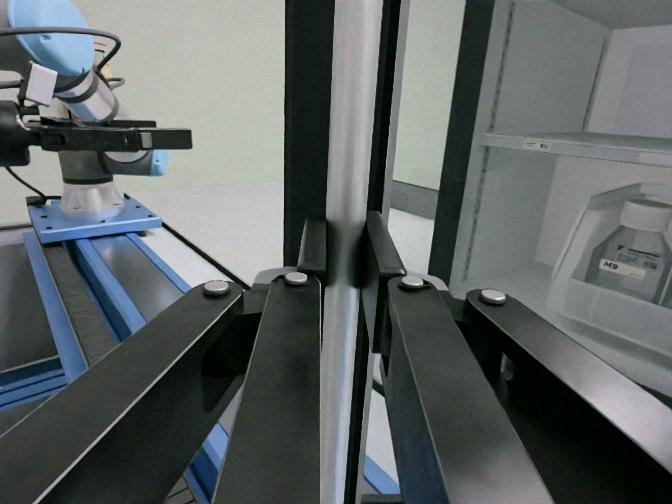

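execute_actions([
  {"rows":[[0,0,0,0,0,0,1,0.3,0,0.0014,-0.0018,0.0044,-0.0026,0.0009,0,-1,0.3,-0.8],[0,0,0,0,0,0,1,0.3,0,0.0038,-0.0049,0.0117,-0.0068,0.0025,0,-1,0.3,-0.8],[0,0,0,0,0,0,1,0.3,0,0.0071,-0.0092,0.022,-0.0128,0.0047,0,-1,0.3,-0.8],[0,0,0,0,0,0,1,0.3,0,0.0109,-0.0141,0.0337,-0.0196,0.0072,0,-1,0.3,-0.8],[0,0,0,0,0,0,1,0.3,0,0.0147,-0.019,0.0454,-0.0264,0.0097,0,-1,0.3,-0.8],[0,0,0,0,0,0,1,0.3,0,0.0184,-0.0239,0.0571,-0.0332,0.0122,0,-1,0.3,-0.8],[0,0,0,0,0,0,1,0.3,0,0.0222,-0.0288,0.0688,-0.04,0.0147,0,-1,0.3,-0.8],[0,0,0,0,0,0,1,0.3,0,0.026,-0.0337,0.0805,-0.0469,0.0172,0,-1,0.3,-0.8],[0,0,0,0,0,0,1,0.3,0,0.0298,-0.0386,0.0922,-0.0537,0.0197,0,-1,0.3,-0.8],[0,0,0,0,0,0,1,0.3,0,0.0336,-0.0435,0.1039,-0.0605,0.0222,0,-1,0.3,-0.8],[0,0,0,0,0,0,1,0.3,0,0.0374,-0.0484,0.1157,-0.0673,0.0247,0,-1,0.3,-0.8],[0,0,0,0,0,0,1,0.3,0,0.0412,-0.0533,0.1274,-0.0741,0.0272,0,-1,0.3,-0.8],[0,0,0,0,0,0,1,0.3,0,0.0445,-0.0576,0.1376,-0.0801,0.0293,0,-1,0.3,-0.8],[0,0,0,0,0,0,1,0.3,0,0.0464,-0.0601,0.1435,-0.0835,0.0306,0,-1,0.3,-0.8],[0,0,0,0,0,0,1,0.3,0,0.0473,-0.0613,0.1464,-0.0852,0.0312,0,-1,0.3,-0.8]],"steps":24},
])

execute_actions([
  {"rows":[[0,0,0,0,0,0,1,0.3,0,0.0016,-0.0014,0.004,-0.0026,0.0003,0,-1,0.3,-0.8],[0,0,0,0,0,0,1,0.3,0,0.0042,-0.0037,0.0107,-0.007,0.0009,0,-1,0.3,-0.8],[0,0,0,0,0,0,1,0.3,0,0.0078,-0.0069,0.0201,-0.0131,0.0016,0,-1,0.3,-0.8],[0,0,0,0,0,0,1,0.3,0,0.012,-0.0106,0.0308,-0.0201,0.0025,0,-1,0.3,-0.8],[0,0,0,0,0,0,1,0.3,0,0.0162,-0.0144,0.0415,-0.0272,0.0033,0,-1,0.3,-0.8],[0,0,0,0,0,0,1,0.3,0,0.0203,-0.0181,0.0522,-0.0342,0.0042,0,-1,0.3,-0.8],[0,0,0,0,0,0,1,0.3,0,0.0245,-0.0218,0.0629,-0.0412,0.0051,0,-1,0.3,-0.8],[0,0,0,0,0,0,1,0.3,0,0.0287,-0.0255,0.0736,-0.0482,0.0059,0,-1,0.3,-0.8],[0,0,0,0,0,0,1,0.3,0,0.0328,-0.0292,0.0844,-0.0552,0.0068,0,-1,0.3,-0.8],[0,0,0,0,0,0,1,0.3,0,0.037,-0.0329,0.0951,-0.0622,0.0077,0,-1,0.3,-0.8],[0,0,0,0,0,0,1,0.3,0,0.0412,-0.0366,0.1058,-0.0692,0.0085,0,-1,0.3,-0.8],[0,0,0,0,0,0,1,0.3,0,0.0453,-0.0403,0.1165,-0.0762,0.0094,0,-1,0.3,-0.8],[0,0,0,0,0,0,1,0.3,0,0.049,-0.0435,0.1259,-0.0823,0.0102,0,-1,0.3,-0.8],[0,0,0,0,0,0,1,0.3,0,0.0511,-0.0454,0.1312,-0.0858,0.0106,0,-1,0.3,-0.8],[0,0,0,0,0,0,1,0.3,0,0.0521,-0.0463,0.1339,-0.0876,0.0108,0,-1,0.3,-0.8]],"steps":24},
], cameras=["cam_high","cam_right_wrist","cam_left_wrist"])

Scene clock: 96.70 s.
left_arm: end_effector_position=(+0.0136, +0.7812, +0.2998) position_measured=3 object_status=3 end_effector_quat_wxyz=(+0.000, +0.707, +0.001, +0.707) | right_arm: end_effector_position=(-0.1343, +0.1462, +0.2995) position_measured=210 object_status=2 end_effector_quat_wxyz=(-0.365, +0.605, +0.365, +0.606)
Joint positions: left_arm=[1.4 -2.214 -0.571 1.204 -3.775 0.644 -3.142] | right_arm=[-0.4 2.022 -1.021 2.217 -4.337 -2.508 -3.142]
Joint torques (N m): left_arm=[8.82 -67.76 -9.83 4.42 -1.5 1.47] | right_arm=[-10.26 -43.43 13.97 -3.13 -12.86 0.51]
Wrist force (N): left_arm=[-1.3 0.3 1.5] | right_arm=[16.3 -41.7 -7.5]
Wrist torque (N m): left_arm=[0.09 -0.13 0.12] | right_arm=[0.53 -0.65 0.14]
Wrist force, peak (N): left_arm=[-1.7 0.3 1.8] | right_arm=[16.3 -41.7 -7.5]
Joint targets: left_arm=[1.400 -2.214 -0.571 1.204 -3.775 0.644 -3.142] | right_arm=[-0.400 2.022 -1.021 2.217 -4.337 -2.511 -3.142]
left_rail: position_m=1.400 position_status=done
right_rail: position_m=-0.400 speed_m_s=0.40 position_status=done

Scene clock: 97.87 s.
left_arm: end_effector_position=(+0.0136, +0.7812, +0.2998) position_measured=3 object_status=3 end_effector_quat_wxyz=(+0.000, +0.707, +0.001, +0.707) | right_arm: end_effector_position=(-0.1475, +0.0367, +0.2995) position_measured=210 object_status=2 end_effector_quat_wxyz=(-0.410, +0.576, +0.411, +0.576)
Joint positions: left_arm=[1.4 -2.214 -0.571 1.204 -3.775 0.644 -3.142] | right_arm=[-0.4 2.138 -1.124 2.514 -4.532 -2.47 -3.142]
Joint torques (N m): left_arm=[8.39 -67.78 -9.94 4.25 -1.46 1.49] | right_arm=[-9.62 -37.83 14.93 -3.75 -12.91 0.34]
Wrist force (N): left_arm=[-1.4 0.3 1.5] | right_arm=[10.6 -41.7 -11.7]
Wrist torque (N m): left_arm=[0.10 -0.12 0.13] | right_arm=[0.53 -0.50 0.21]
Wrist force, peak (N): left_arm=[-1.7 0.1 1.6] | right_arm=[16.5 -41.9 -7.4]
Joint targets: left_arm=[1.400 -2.214 -0.571 1.204 -3.775 0.644 -3.142] | right_arm=[-0.400 2.138 -1.124 2.515 -4.532 -2.487 -3.142]
left_rail: position_m=1.400 position_status=done
right_rail: position_m=-0.400 speed_m_s=0.40 position_status=done
Images, in order (width x height): cam_high 672x504, cam_left_wrist 672x504, cam_right_wrist 672x504.

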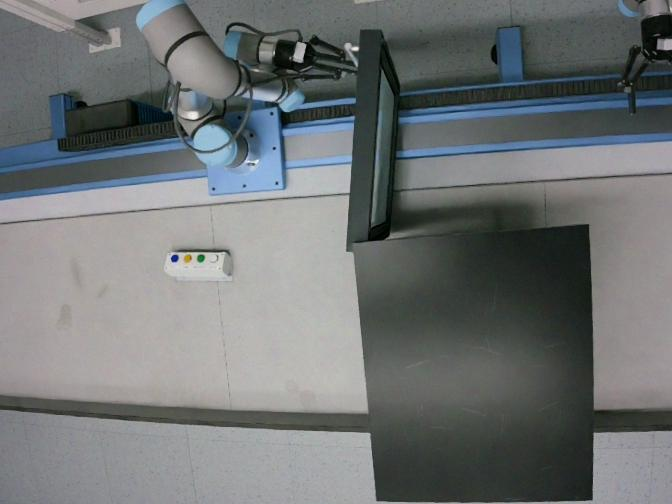

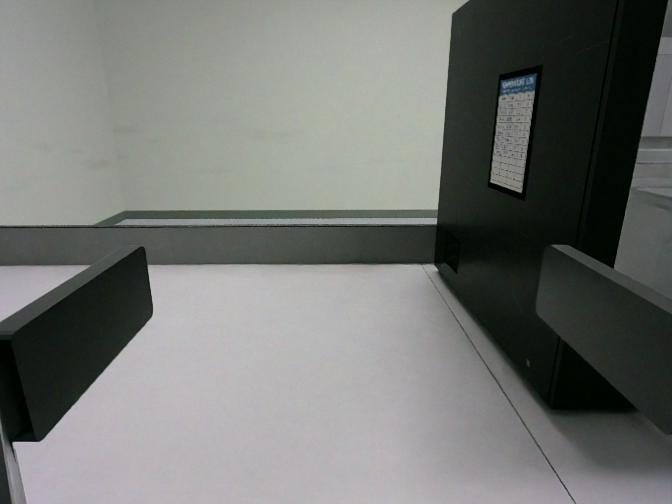

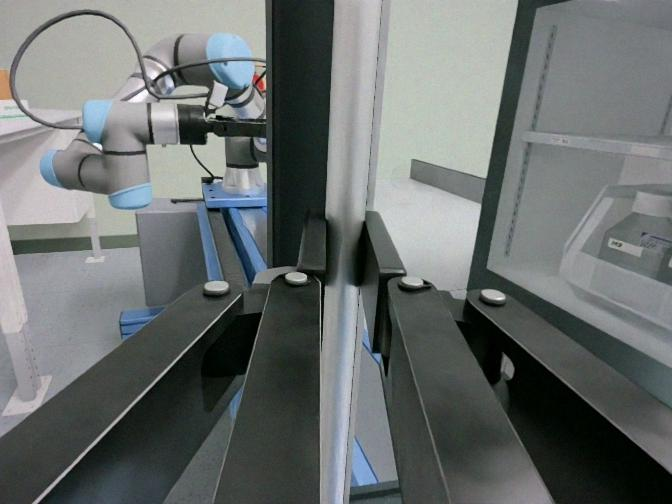

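execute_actions([
  {"rows":[[-0.002,-0.1289,0.243,-0.1139,0.0016,0,-0.05,0.3,0,0,0,0,0,0.0077,0,-1,0.3,-0.8]],"steps":30},
])

execute_actions([
  {"left_rail":{"position_m":0.75},"steps":150,"until":{"left_rail":{"position_status":["!=","moving"]}}},
], cameras=["cam_high","cam_left_wrist"])

Scene clock: 100.30 s.
left_arm: end_effector_position=(+0.1000, +0.9000, +0.3197) position_measured=135 object_status=3 end_effector_quat_wxyz=(+0.001, +0.707, +0.000, +0.707) | right_arm: end_effector_position=(-0.1478, +0.0367, +0.2996) position_measured=210 object_status=2 end_effector_quat_wxyz=(-0.411, +0.575, +0.411, +0.576)
Joint positions: left_arm=[1.4 -2.219 -0.858 1.744 -4.028 0.647 -3.142] | right_arm=[-0.4 2.138 -1.124 2.515 -4.532 -2.469 -3.142]
Joint torques (N m): left_arm=[-9.5 -56.02 -4.5 -1.09 1.77 1.51] | right_arm=[-9.25 -36.31 1.18 0.06 -12.87 0.19]
Wrist force (N): left_arm=[-1.7 0.2 1.9] | right_arm=[8.5 -33.3 -9.2]
Wrist torque (N m): left_arm=[0.05 -0.12 0.13] | right_arm=[0.38 -0.40 0.21]
Wrist force, peak (N): left_arm=[-7.9 6.5 -3.5] | right_arm=[9.7 -42.2 -11.7]
Joint targets: left_arm=[1.400 -2.219 -0.858 1.744 -4.028 0.647 -3.142] | right_arm=[-0.400 2.138 -1.124 2.515 -4.532 -2.470 -3.142]
left_rail: position_m=1.400 position_status=done
right_rail: position_m=-0.400 speed_m_s=0.40 position_status=done

Scene clock: 102.23 s.
left_arm: end_effector_position=(+0.1000, +0.2500, +0.3197) position_measured=135 object_status=3 end_effector_quat_wxyz=(+0.001, +0.707, +0.000, +0.707) | right_arm: end_effector_position=(-0.1478, +0.0367, +0.2996) position_measured=210 object_status=2 end_effector_quat_wxyz=(-0.411, +0.575, +0.411, +0.576)
Joint positions: left_arm=[0.75 -2.219 -0.858 1.744 -4.028 0.647 -3.142] | right_arm=[-0.4 2.138 -1.124 2.515 -4.532 -2.469 -3.142]
Joint torques (N m): left_arm=[2.52 -48.88 -15.34 1.03 -0.98 1.48] | right_arm=[-9.26 -34.33 -9.69 0.35 -12.94 0.22]
Wrist force (N): left_arm=[-1.5 0.1 2.0] | right_arm=[8.4 -33.6 -9.1]
Wrist torque (N m): left_arm=[0.04 -0.17 0.13] | right_arm=[0.32 -0.36 0.21]
Wrist force, peak (N): left_arm=[-1.7 1.7 1.9] | right_arm=[8.7 -33.7 -9.1]
Joint targets: left_arm=[0.750 -2.219 -0.858 1.744 -4.028 0.647 -3.142] | right_arm=[-0.400 2.138 -1.124 2.515 -4.532 -2.470 -3.142]
Tool commands: left_gripper/position=-0.05 left_gripper/force_limit=+0.3 left_gripper/speed=+0.0 right_gripper/position=-1.0 right_gripper/force_limit=+0.3 right_gripper/speed=-0.8
left_rail: position_m=0.750 position_status=done
right_rail: position_m=-0.400 speed_m_s=0.40 position_status=done
Images, in order (width x height): cam_high 672x504, cam_left_wrist 672x504.

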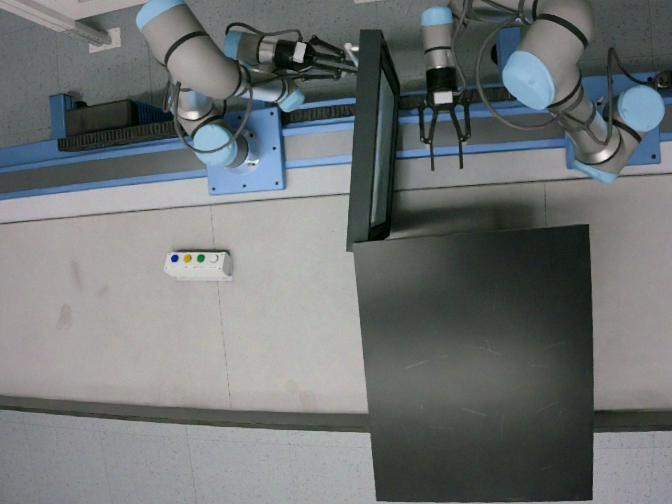

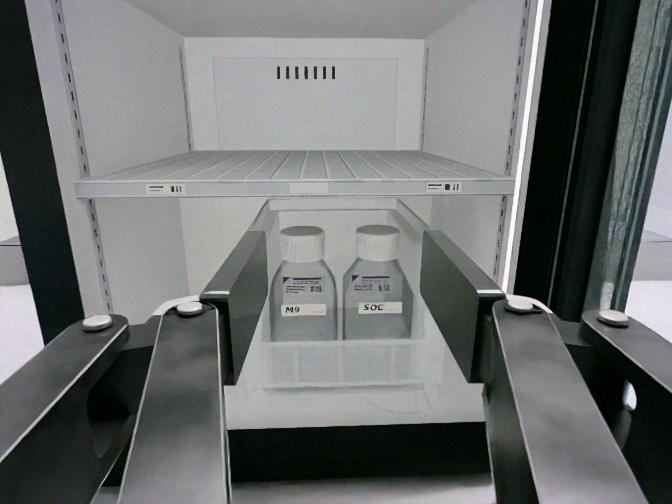

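zoom_image(camera="cam_left_wrist", region=[240, 190, 450, 400])

Scaled by 2.400 from the camera's 672x504 image, which has a finer 960x720 frame.

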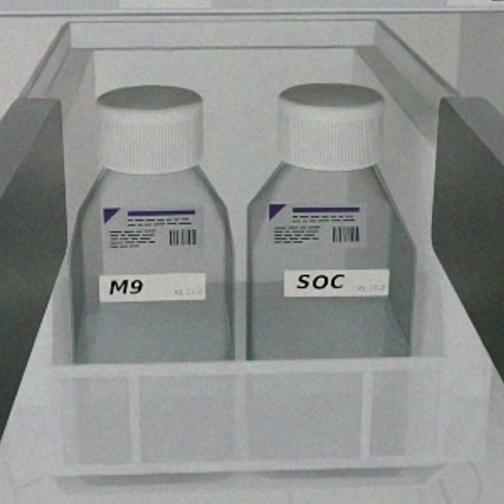

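execute_actions([
  {"left_rail":{"position_m":1.15},"steps":150,"until":{"left_rail":{"position_status":["!=","moving"]}}},
])

execute_actions([
  {"rows":[[0.0762,0.0206,-0.0428,0.8915,-0.2362,0.5537,-0.105,0.3,0,0,0,0,0,0,0,-1,0.3,-0.8]],"steps":45},
])

execute_actions([
  {"rows":[[0.0763,0.0207,-0.0427,0.8915,-0.2362,0.5538,-0.105,0.3,0,0,0,0,0,0,0,-1,0.3,-0.8]],"steps":45},
], cameras=["cam_high","cam_left_wrist"])

Scene clock: 112.90 s.
left_arm: end_effector_position=(+0.1000, +0.6500, +0.3197) position_measured=135 object_status=3 end_effector_quat_wxyz=(+0.001, +0.707, +0.000, +0.707) | right_arm: end_effector_position=(-0.1478, +0.0367, +0.2996) position_measured=210 object_status=2 end_effector_quat_wxyz=(-0.411, +0.575, +0.411, +0.576)
Joint positions: left_arm=[1.15 -2.219 -0.858 1.744 -4.028 0.647 -3.142] | right_arm=[-0.4 2.138 -1.124 2.515 -4.532 -2.469 -3.142]
Joint torques (N m): left_arm=[2.16 -48.14 -11.55 3.47 -0.65 1.48] | right_arm=[-9.64 -25.57 -8.46 0.08 -13.02 0.05]
Wrist force (N): left_arm=[-1.5 0.2 1.8] | right_arm=[8.3 -33.3 -8.9]
Wrist torque (N m): left_arm=[0.05 -0.16 0.13] | right_arm=[0.37 -0.35 0.21]
Wrist force, peak (N): left_arm=[-1.4 2.4 1.8] | right_arm=[8.6 -33.9 -9.1]
Joint targets: left_arm=[1.150 -2.219 -0.858 1.744 -4.028 0.647 -3.142] | right_arm=[-0.400 2.138 -1.124 2.515 -4.532 -2.470 -3.142]
Tool commands: left_gripper/position=-0.05 left_gripper/force_limit=+0.3 left_gripper/speed=+0.0 right_gripper/position=-1.0 right_gripper/force_limit=+0.3 right_gripper/speed=-0.8
left_rail: position_m=1.150 position_status=done
right_rail: position_m=-0.400 speed_m_s=0.40 position_status=done

Scene clock: 114.60 s.
left_arm: end_effector_position=(+0.0877, +0.3589, +0.2200) position_measured=142 object_status=3 end_effector_quat_wxyz=(+0.723, +0.179, +0.641, -0.185) | right_arm: end_effector_position=(-0.1478, +0.0367, +0.2996) position_measured=210 object_status=2 end_effector_quat_wxyz=(-0.411, +0.575, +0.411, +0.576)
Joint positions: left_arm=[1.15 -2.049 -0.812 1.649 -2.048 0.123 -1.912] | right_arm=[-0.4 2.138 -1.124 2.515 -4.532 -2.469 -3.142]
Joint torques (N m): left_arm=[9.8 -39.5 -24.6 0.27 0.76 1.92] | right_arm=[-9.72 -24.5 -8.76 -0.03 -13.12 -0.08]
Wrist force (N): left_arm=[-2.6 0.5 0.8] | right_arm=[8.6 -33.4 -9.2]
Wrist torque (N m): left_arm=[0.03 1.03 0.09] | right_arm=[0.36 -0.41 0.21]
Wrist force, peak (N): left_arm=[-3.4 -8.0 -4.9] | right_arm=[8.7 -33.7 -9.2]
Joint targets: left_arm=[1.150 -2.049 -0.812 1.649 -2.047 0.123 -1.912] | right_arm=[-0.400 2.138 -1.124 2.515 -4.532 -2.470 -3.142]
left_rail: position_m=1.150 position_status=done
right_rail: position_m=-0.400 speed_m_s=0.40 position_status=done

Scene clock: 116.30 s.
left_arm: end_effector_position=(+0.2703, +0.6170, +0.2246) position_measured=142 object_status=3 end_effector_quat_wxyz=(+0.000, +0.609, +0.000, +0.793) | right_arm: end_effector_position=(-0.1478, +0.0367, +0.2996) position_measured=210 object_status=2 end_effector_quat_wxyz=(-0.411, +0.575, +0.411, +0.576)
Joint positions: left_arm=[1.15 -1.88 -0.766 1.554 -0.067 -0.402 -0.682] | right_arm=[-0.4 2.138 -1.124 2.515 -4.532 -2.469 -3.142]
Joint torques (N m): left_arm=[9.22 -36.13 -20.18 5.64 -2.69 1.97] | right_arm=[-9.76 -22.35 -9.04 -0.14 -12.91 -0.17]
Wrist force (N): left_arm=[-1.7 0.4 1.6] | right_arm=[8.3 -33.7 -9.2]
Wrist torque (N m): left_arm=[0.10 -0.08 0.07] | right_arm=[0.30 -0.35 0.21]
Wrist force, peak (N): left_arm=[-9.9 -4.2 -10.3] | right_arm=[8.6 -33.7 -9.4]
Joint targets: left_arm=[1.150 -1.880 -0.766 1.554 -0.067 -0.402 -0.682] | right_arm=[-0.400 2.138 -1.124 2.515 -4.532 -2.470 -3.142]
left_rail: position_m=1.150 position_status=done
right_rail: position_m=-0.400 speed_m_s=0.40 position_status=done
Images, in order (width x height): cam_high 672x504, cam_left_wrist 672x504.

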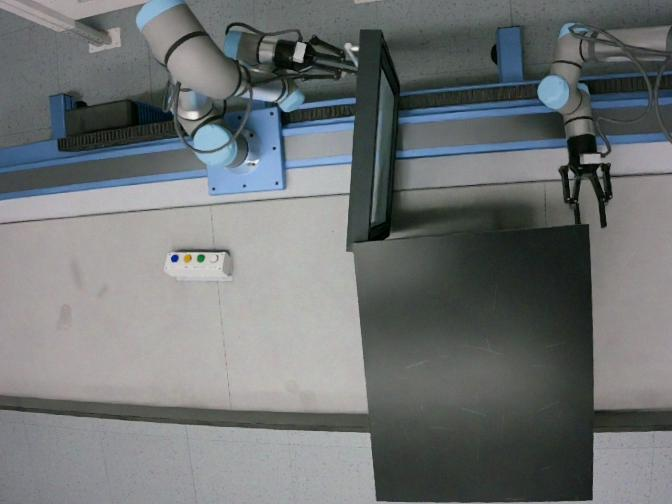

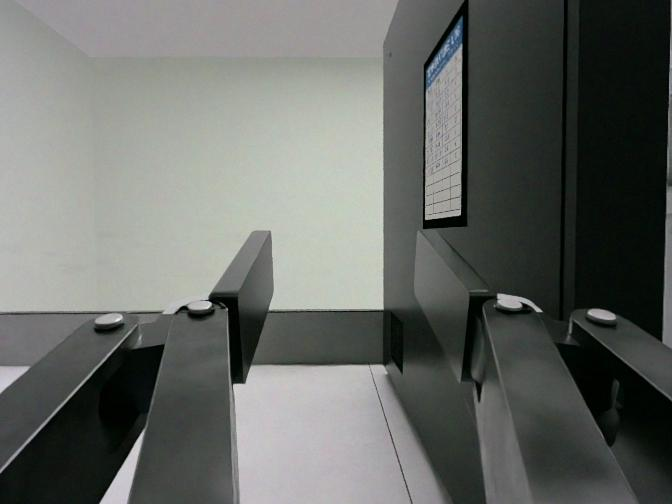

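execute_actions([
  {"rows":[[-0.0867,-0.009,-0.0014,-0.0855,-0.0713,0.1086,-0.105,0.3,0,0,0,0,0,0,0,-1,0.3,-0.8]],"steps":25},
])

execute_actions([
  {"left_rail":{"position_m":0.75},"steps":150,"until":{"left_rail":{"position_status":["!=","moving"]}}},
], cameras=["cam_left_wrist"])

Scene clock: 118.60 s.
left_arm: end_effector_position=(+0.1603, +0.6170, +0.2250) position_measured=142 object_status=3 end_effector_quat_wxyz=(+0.000, +0.609, +0.000, +0.793) | right_arm: end_effector_position=(-0.1478, +0.0367, +0.2996) position_measured=210 object_status=2 end_effector_quat_wxyz=(-0.411, +0.575, +0.411, +0.576)
Joint positions: left_arm=[1.15 -2.072 -0.786 1.551 -0.256 -0.561 -0.44] | right_arm=[-0.4 2.138 -1.124 2.515 -4.532 -2.469 -3.142]
Joint torques (N m): left_arm=[-8.99 -59.66 -20.61 0.08 -2.36 2.12] | right_arm=[-10 -20.86 -9.06 -0.09 -12.95 -0.26]
Wrist force (N): left_arm=[-1.7 0.6 1.7] | right_arm=[8.5 -33.7 -9.3]
Wrist torque (N m): left_arm=[0.14 -0.09 0.06] | right_arm=[0.30 -0.38 0.21]
Wrist force, peak (N): left_arm=[-3.5 0.1 14.1] | right_arm=[8.5 -33.7 -9.3]
Joint targets: left_arm=[1.150 -2.072 -0.786 1.551 -0.257 -0.561 -0.440] | right_arm=[-0.400 2.138 -1.124 2.515 -4.532 -2.470 -3.142]
left_rail: position_m=1.150 position_status=done
right_rail: position_m=-0.400 speed_m_s=0.40 position_status=done

Scene clock: 120.23 s.
left_arm: end_effector_position=(+0.1601, +0.2170, +0.2250) position_measured=142 object_status=3 end_effector_quat_wxyz=(+0.000, +0.609, +0.000, +0.793) | right_arm: end_effector_position=(-0.1475, +0.0366, +0.2996) position_measured=210 object_status=2 end_effector_quat_wxyz=(-0.410, +0.576, +0.411, +0.576)
Joint positions: left_arm=[0.75 -2.073 -0.786 1.551 -0.257 -0.561 -0.44] | right_arm=[-0.4 2.138 -1.124 2.515 -4.532 -2.47 -3.142]
Joint torques (N m): left_arm=[54.68 -43.01 -9.75 4.65 -1.5 1.78] | right_arm=[-15.97 -19.4 -8.7 -0.1 4.43 -0.25]
Wrist force (N): left_arm=[-1.8 0.6 1.5] | right_arm=[-2.8 7.1 -48.8]
Wrist torque (N m): left_arm=[0.15 -0.06 0.06] | right_arm=[-0.56 -0.18 0.07]
Wrist force, peak (N): left_arm=[-2.3 1.9 2.2] | right_arm=[0.5 -17.5 -48.8]
Joint targets: left_arm=[0.750 -2.072 -0.786 1.551 -0.257 -0.561 -0.440] | right_arm=[-0.400 2.138 -1.124 2.515 -4.532 -2.470 -3.142]
Tool commands: left_gripper/position=-0.105 left_gripper/force_limit=+0.3 left_gripper/speed=+0.0 right_gripper/position=-1.0 right_gripper/force_limit=+0.3 right_gripper/speed=-0.8
left_rail: position_m=0.750 position_status=done
right_rail: position_m=-0.400 speed_m_s=0.40 position_status=done
Images, in order (width x height): cam_left_wrist 672x504.

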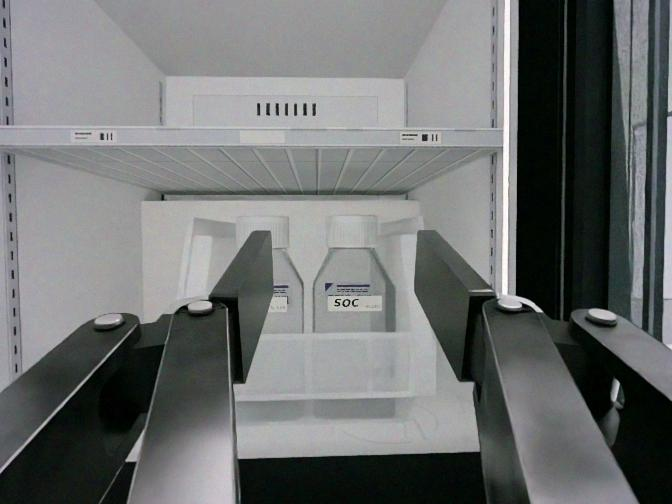

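execute_actions([
  {"left_rail":{"position_m":0.80,"speed_m_s":0.3},"steps":150,"until":{"left_rail":{"position_status":["!=","moving"]}}},
], cameras=["cam_high"])

zoom_image(camera="cam_high", region=[320, 0, 672, 260])

Scene clock: 122.17 s.
left_arm: end_effector_position=(+0.1603, +0.2670, +0.2250) position_measured=142 object_status=3 end_effector_quat_wxyz=(+0.000, +0.609, +0.000, +0.793) | right_arm: end_effector_position=(-0.1475, +0.0366, +0.2995) position_measured=210 object_status=2 end_effector_quat_wxyz=(-0.410, +0.576, +0.411, +0.576)
Joint positions: left_arm=[0.8 -2.072 -0.786 1.551 -0.256 -0.561 -0.44] | right_arm=[-0.4 2.138 -1.124 2.515 -4.532 -2.47 -3.142]
Joint torques (N m): left_arm=[-9.45 -51.23 -12.16 0.98 -0.7 1.32] | right_arm=[6.09 -18.26 -9.25 -1.85 -2.3 -0.37]
Wrist force (N): left_arm=[-1.8 0.4 1.6] | right_arm=[-1.1 -4.6 -0.1]
Wrist torque (N m): left_arm=[0.11 -0.07 0.06] | right_arm=[-0.72 -0.16 0.09]
Wrist force, peak (N): left_arm=[-2.1 2.3 2.6] | right_arm=[-2.5 9.7 -49.6]
Joint targets: left_arm=[0.800 -2.072 -0.786 1.551 -0.257 -0.561 -0.440] | right_arm=[-0.400 2.138 -1.124 2.515 -4.532 -2.470 -3.142]
Tool commands: left_gripper/position=-0.105 left_gripper/force_limit=+0.3 left_gripper/speed=+0.0 right_gripper/position=-1.0 right_gripper/force_limit=+0.3 right_gripper/speed=-0.8
left_rail: position_m=0.800 speed_m_s=0.30 position_status=done
right_rail: position_m=-0.400 speed_m_s=0.40 position_status=done
Images, in order (width x height): cam_high 672x504.

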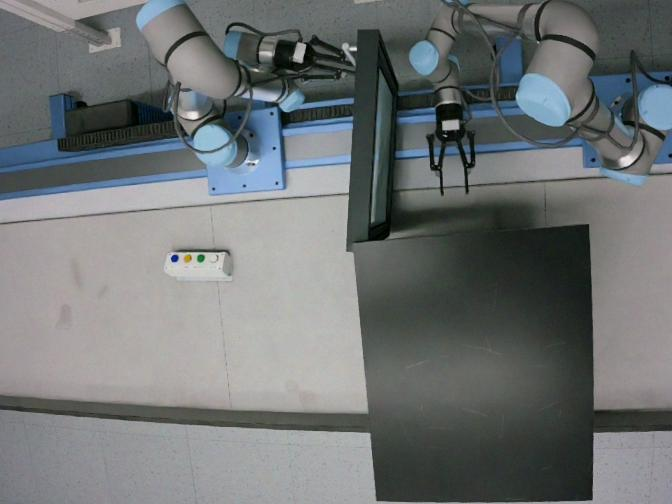

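Scaled by 1.432 from the camera's 672x504 image, which has a finer 960x720 frame.

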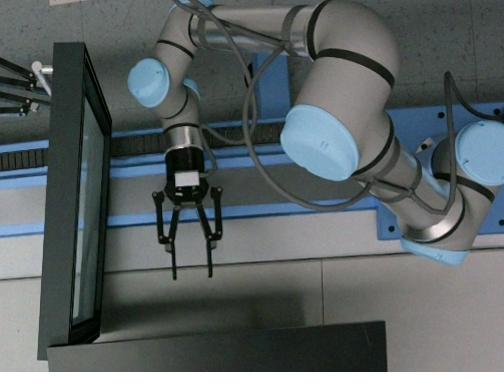

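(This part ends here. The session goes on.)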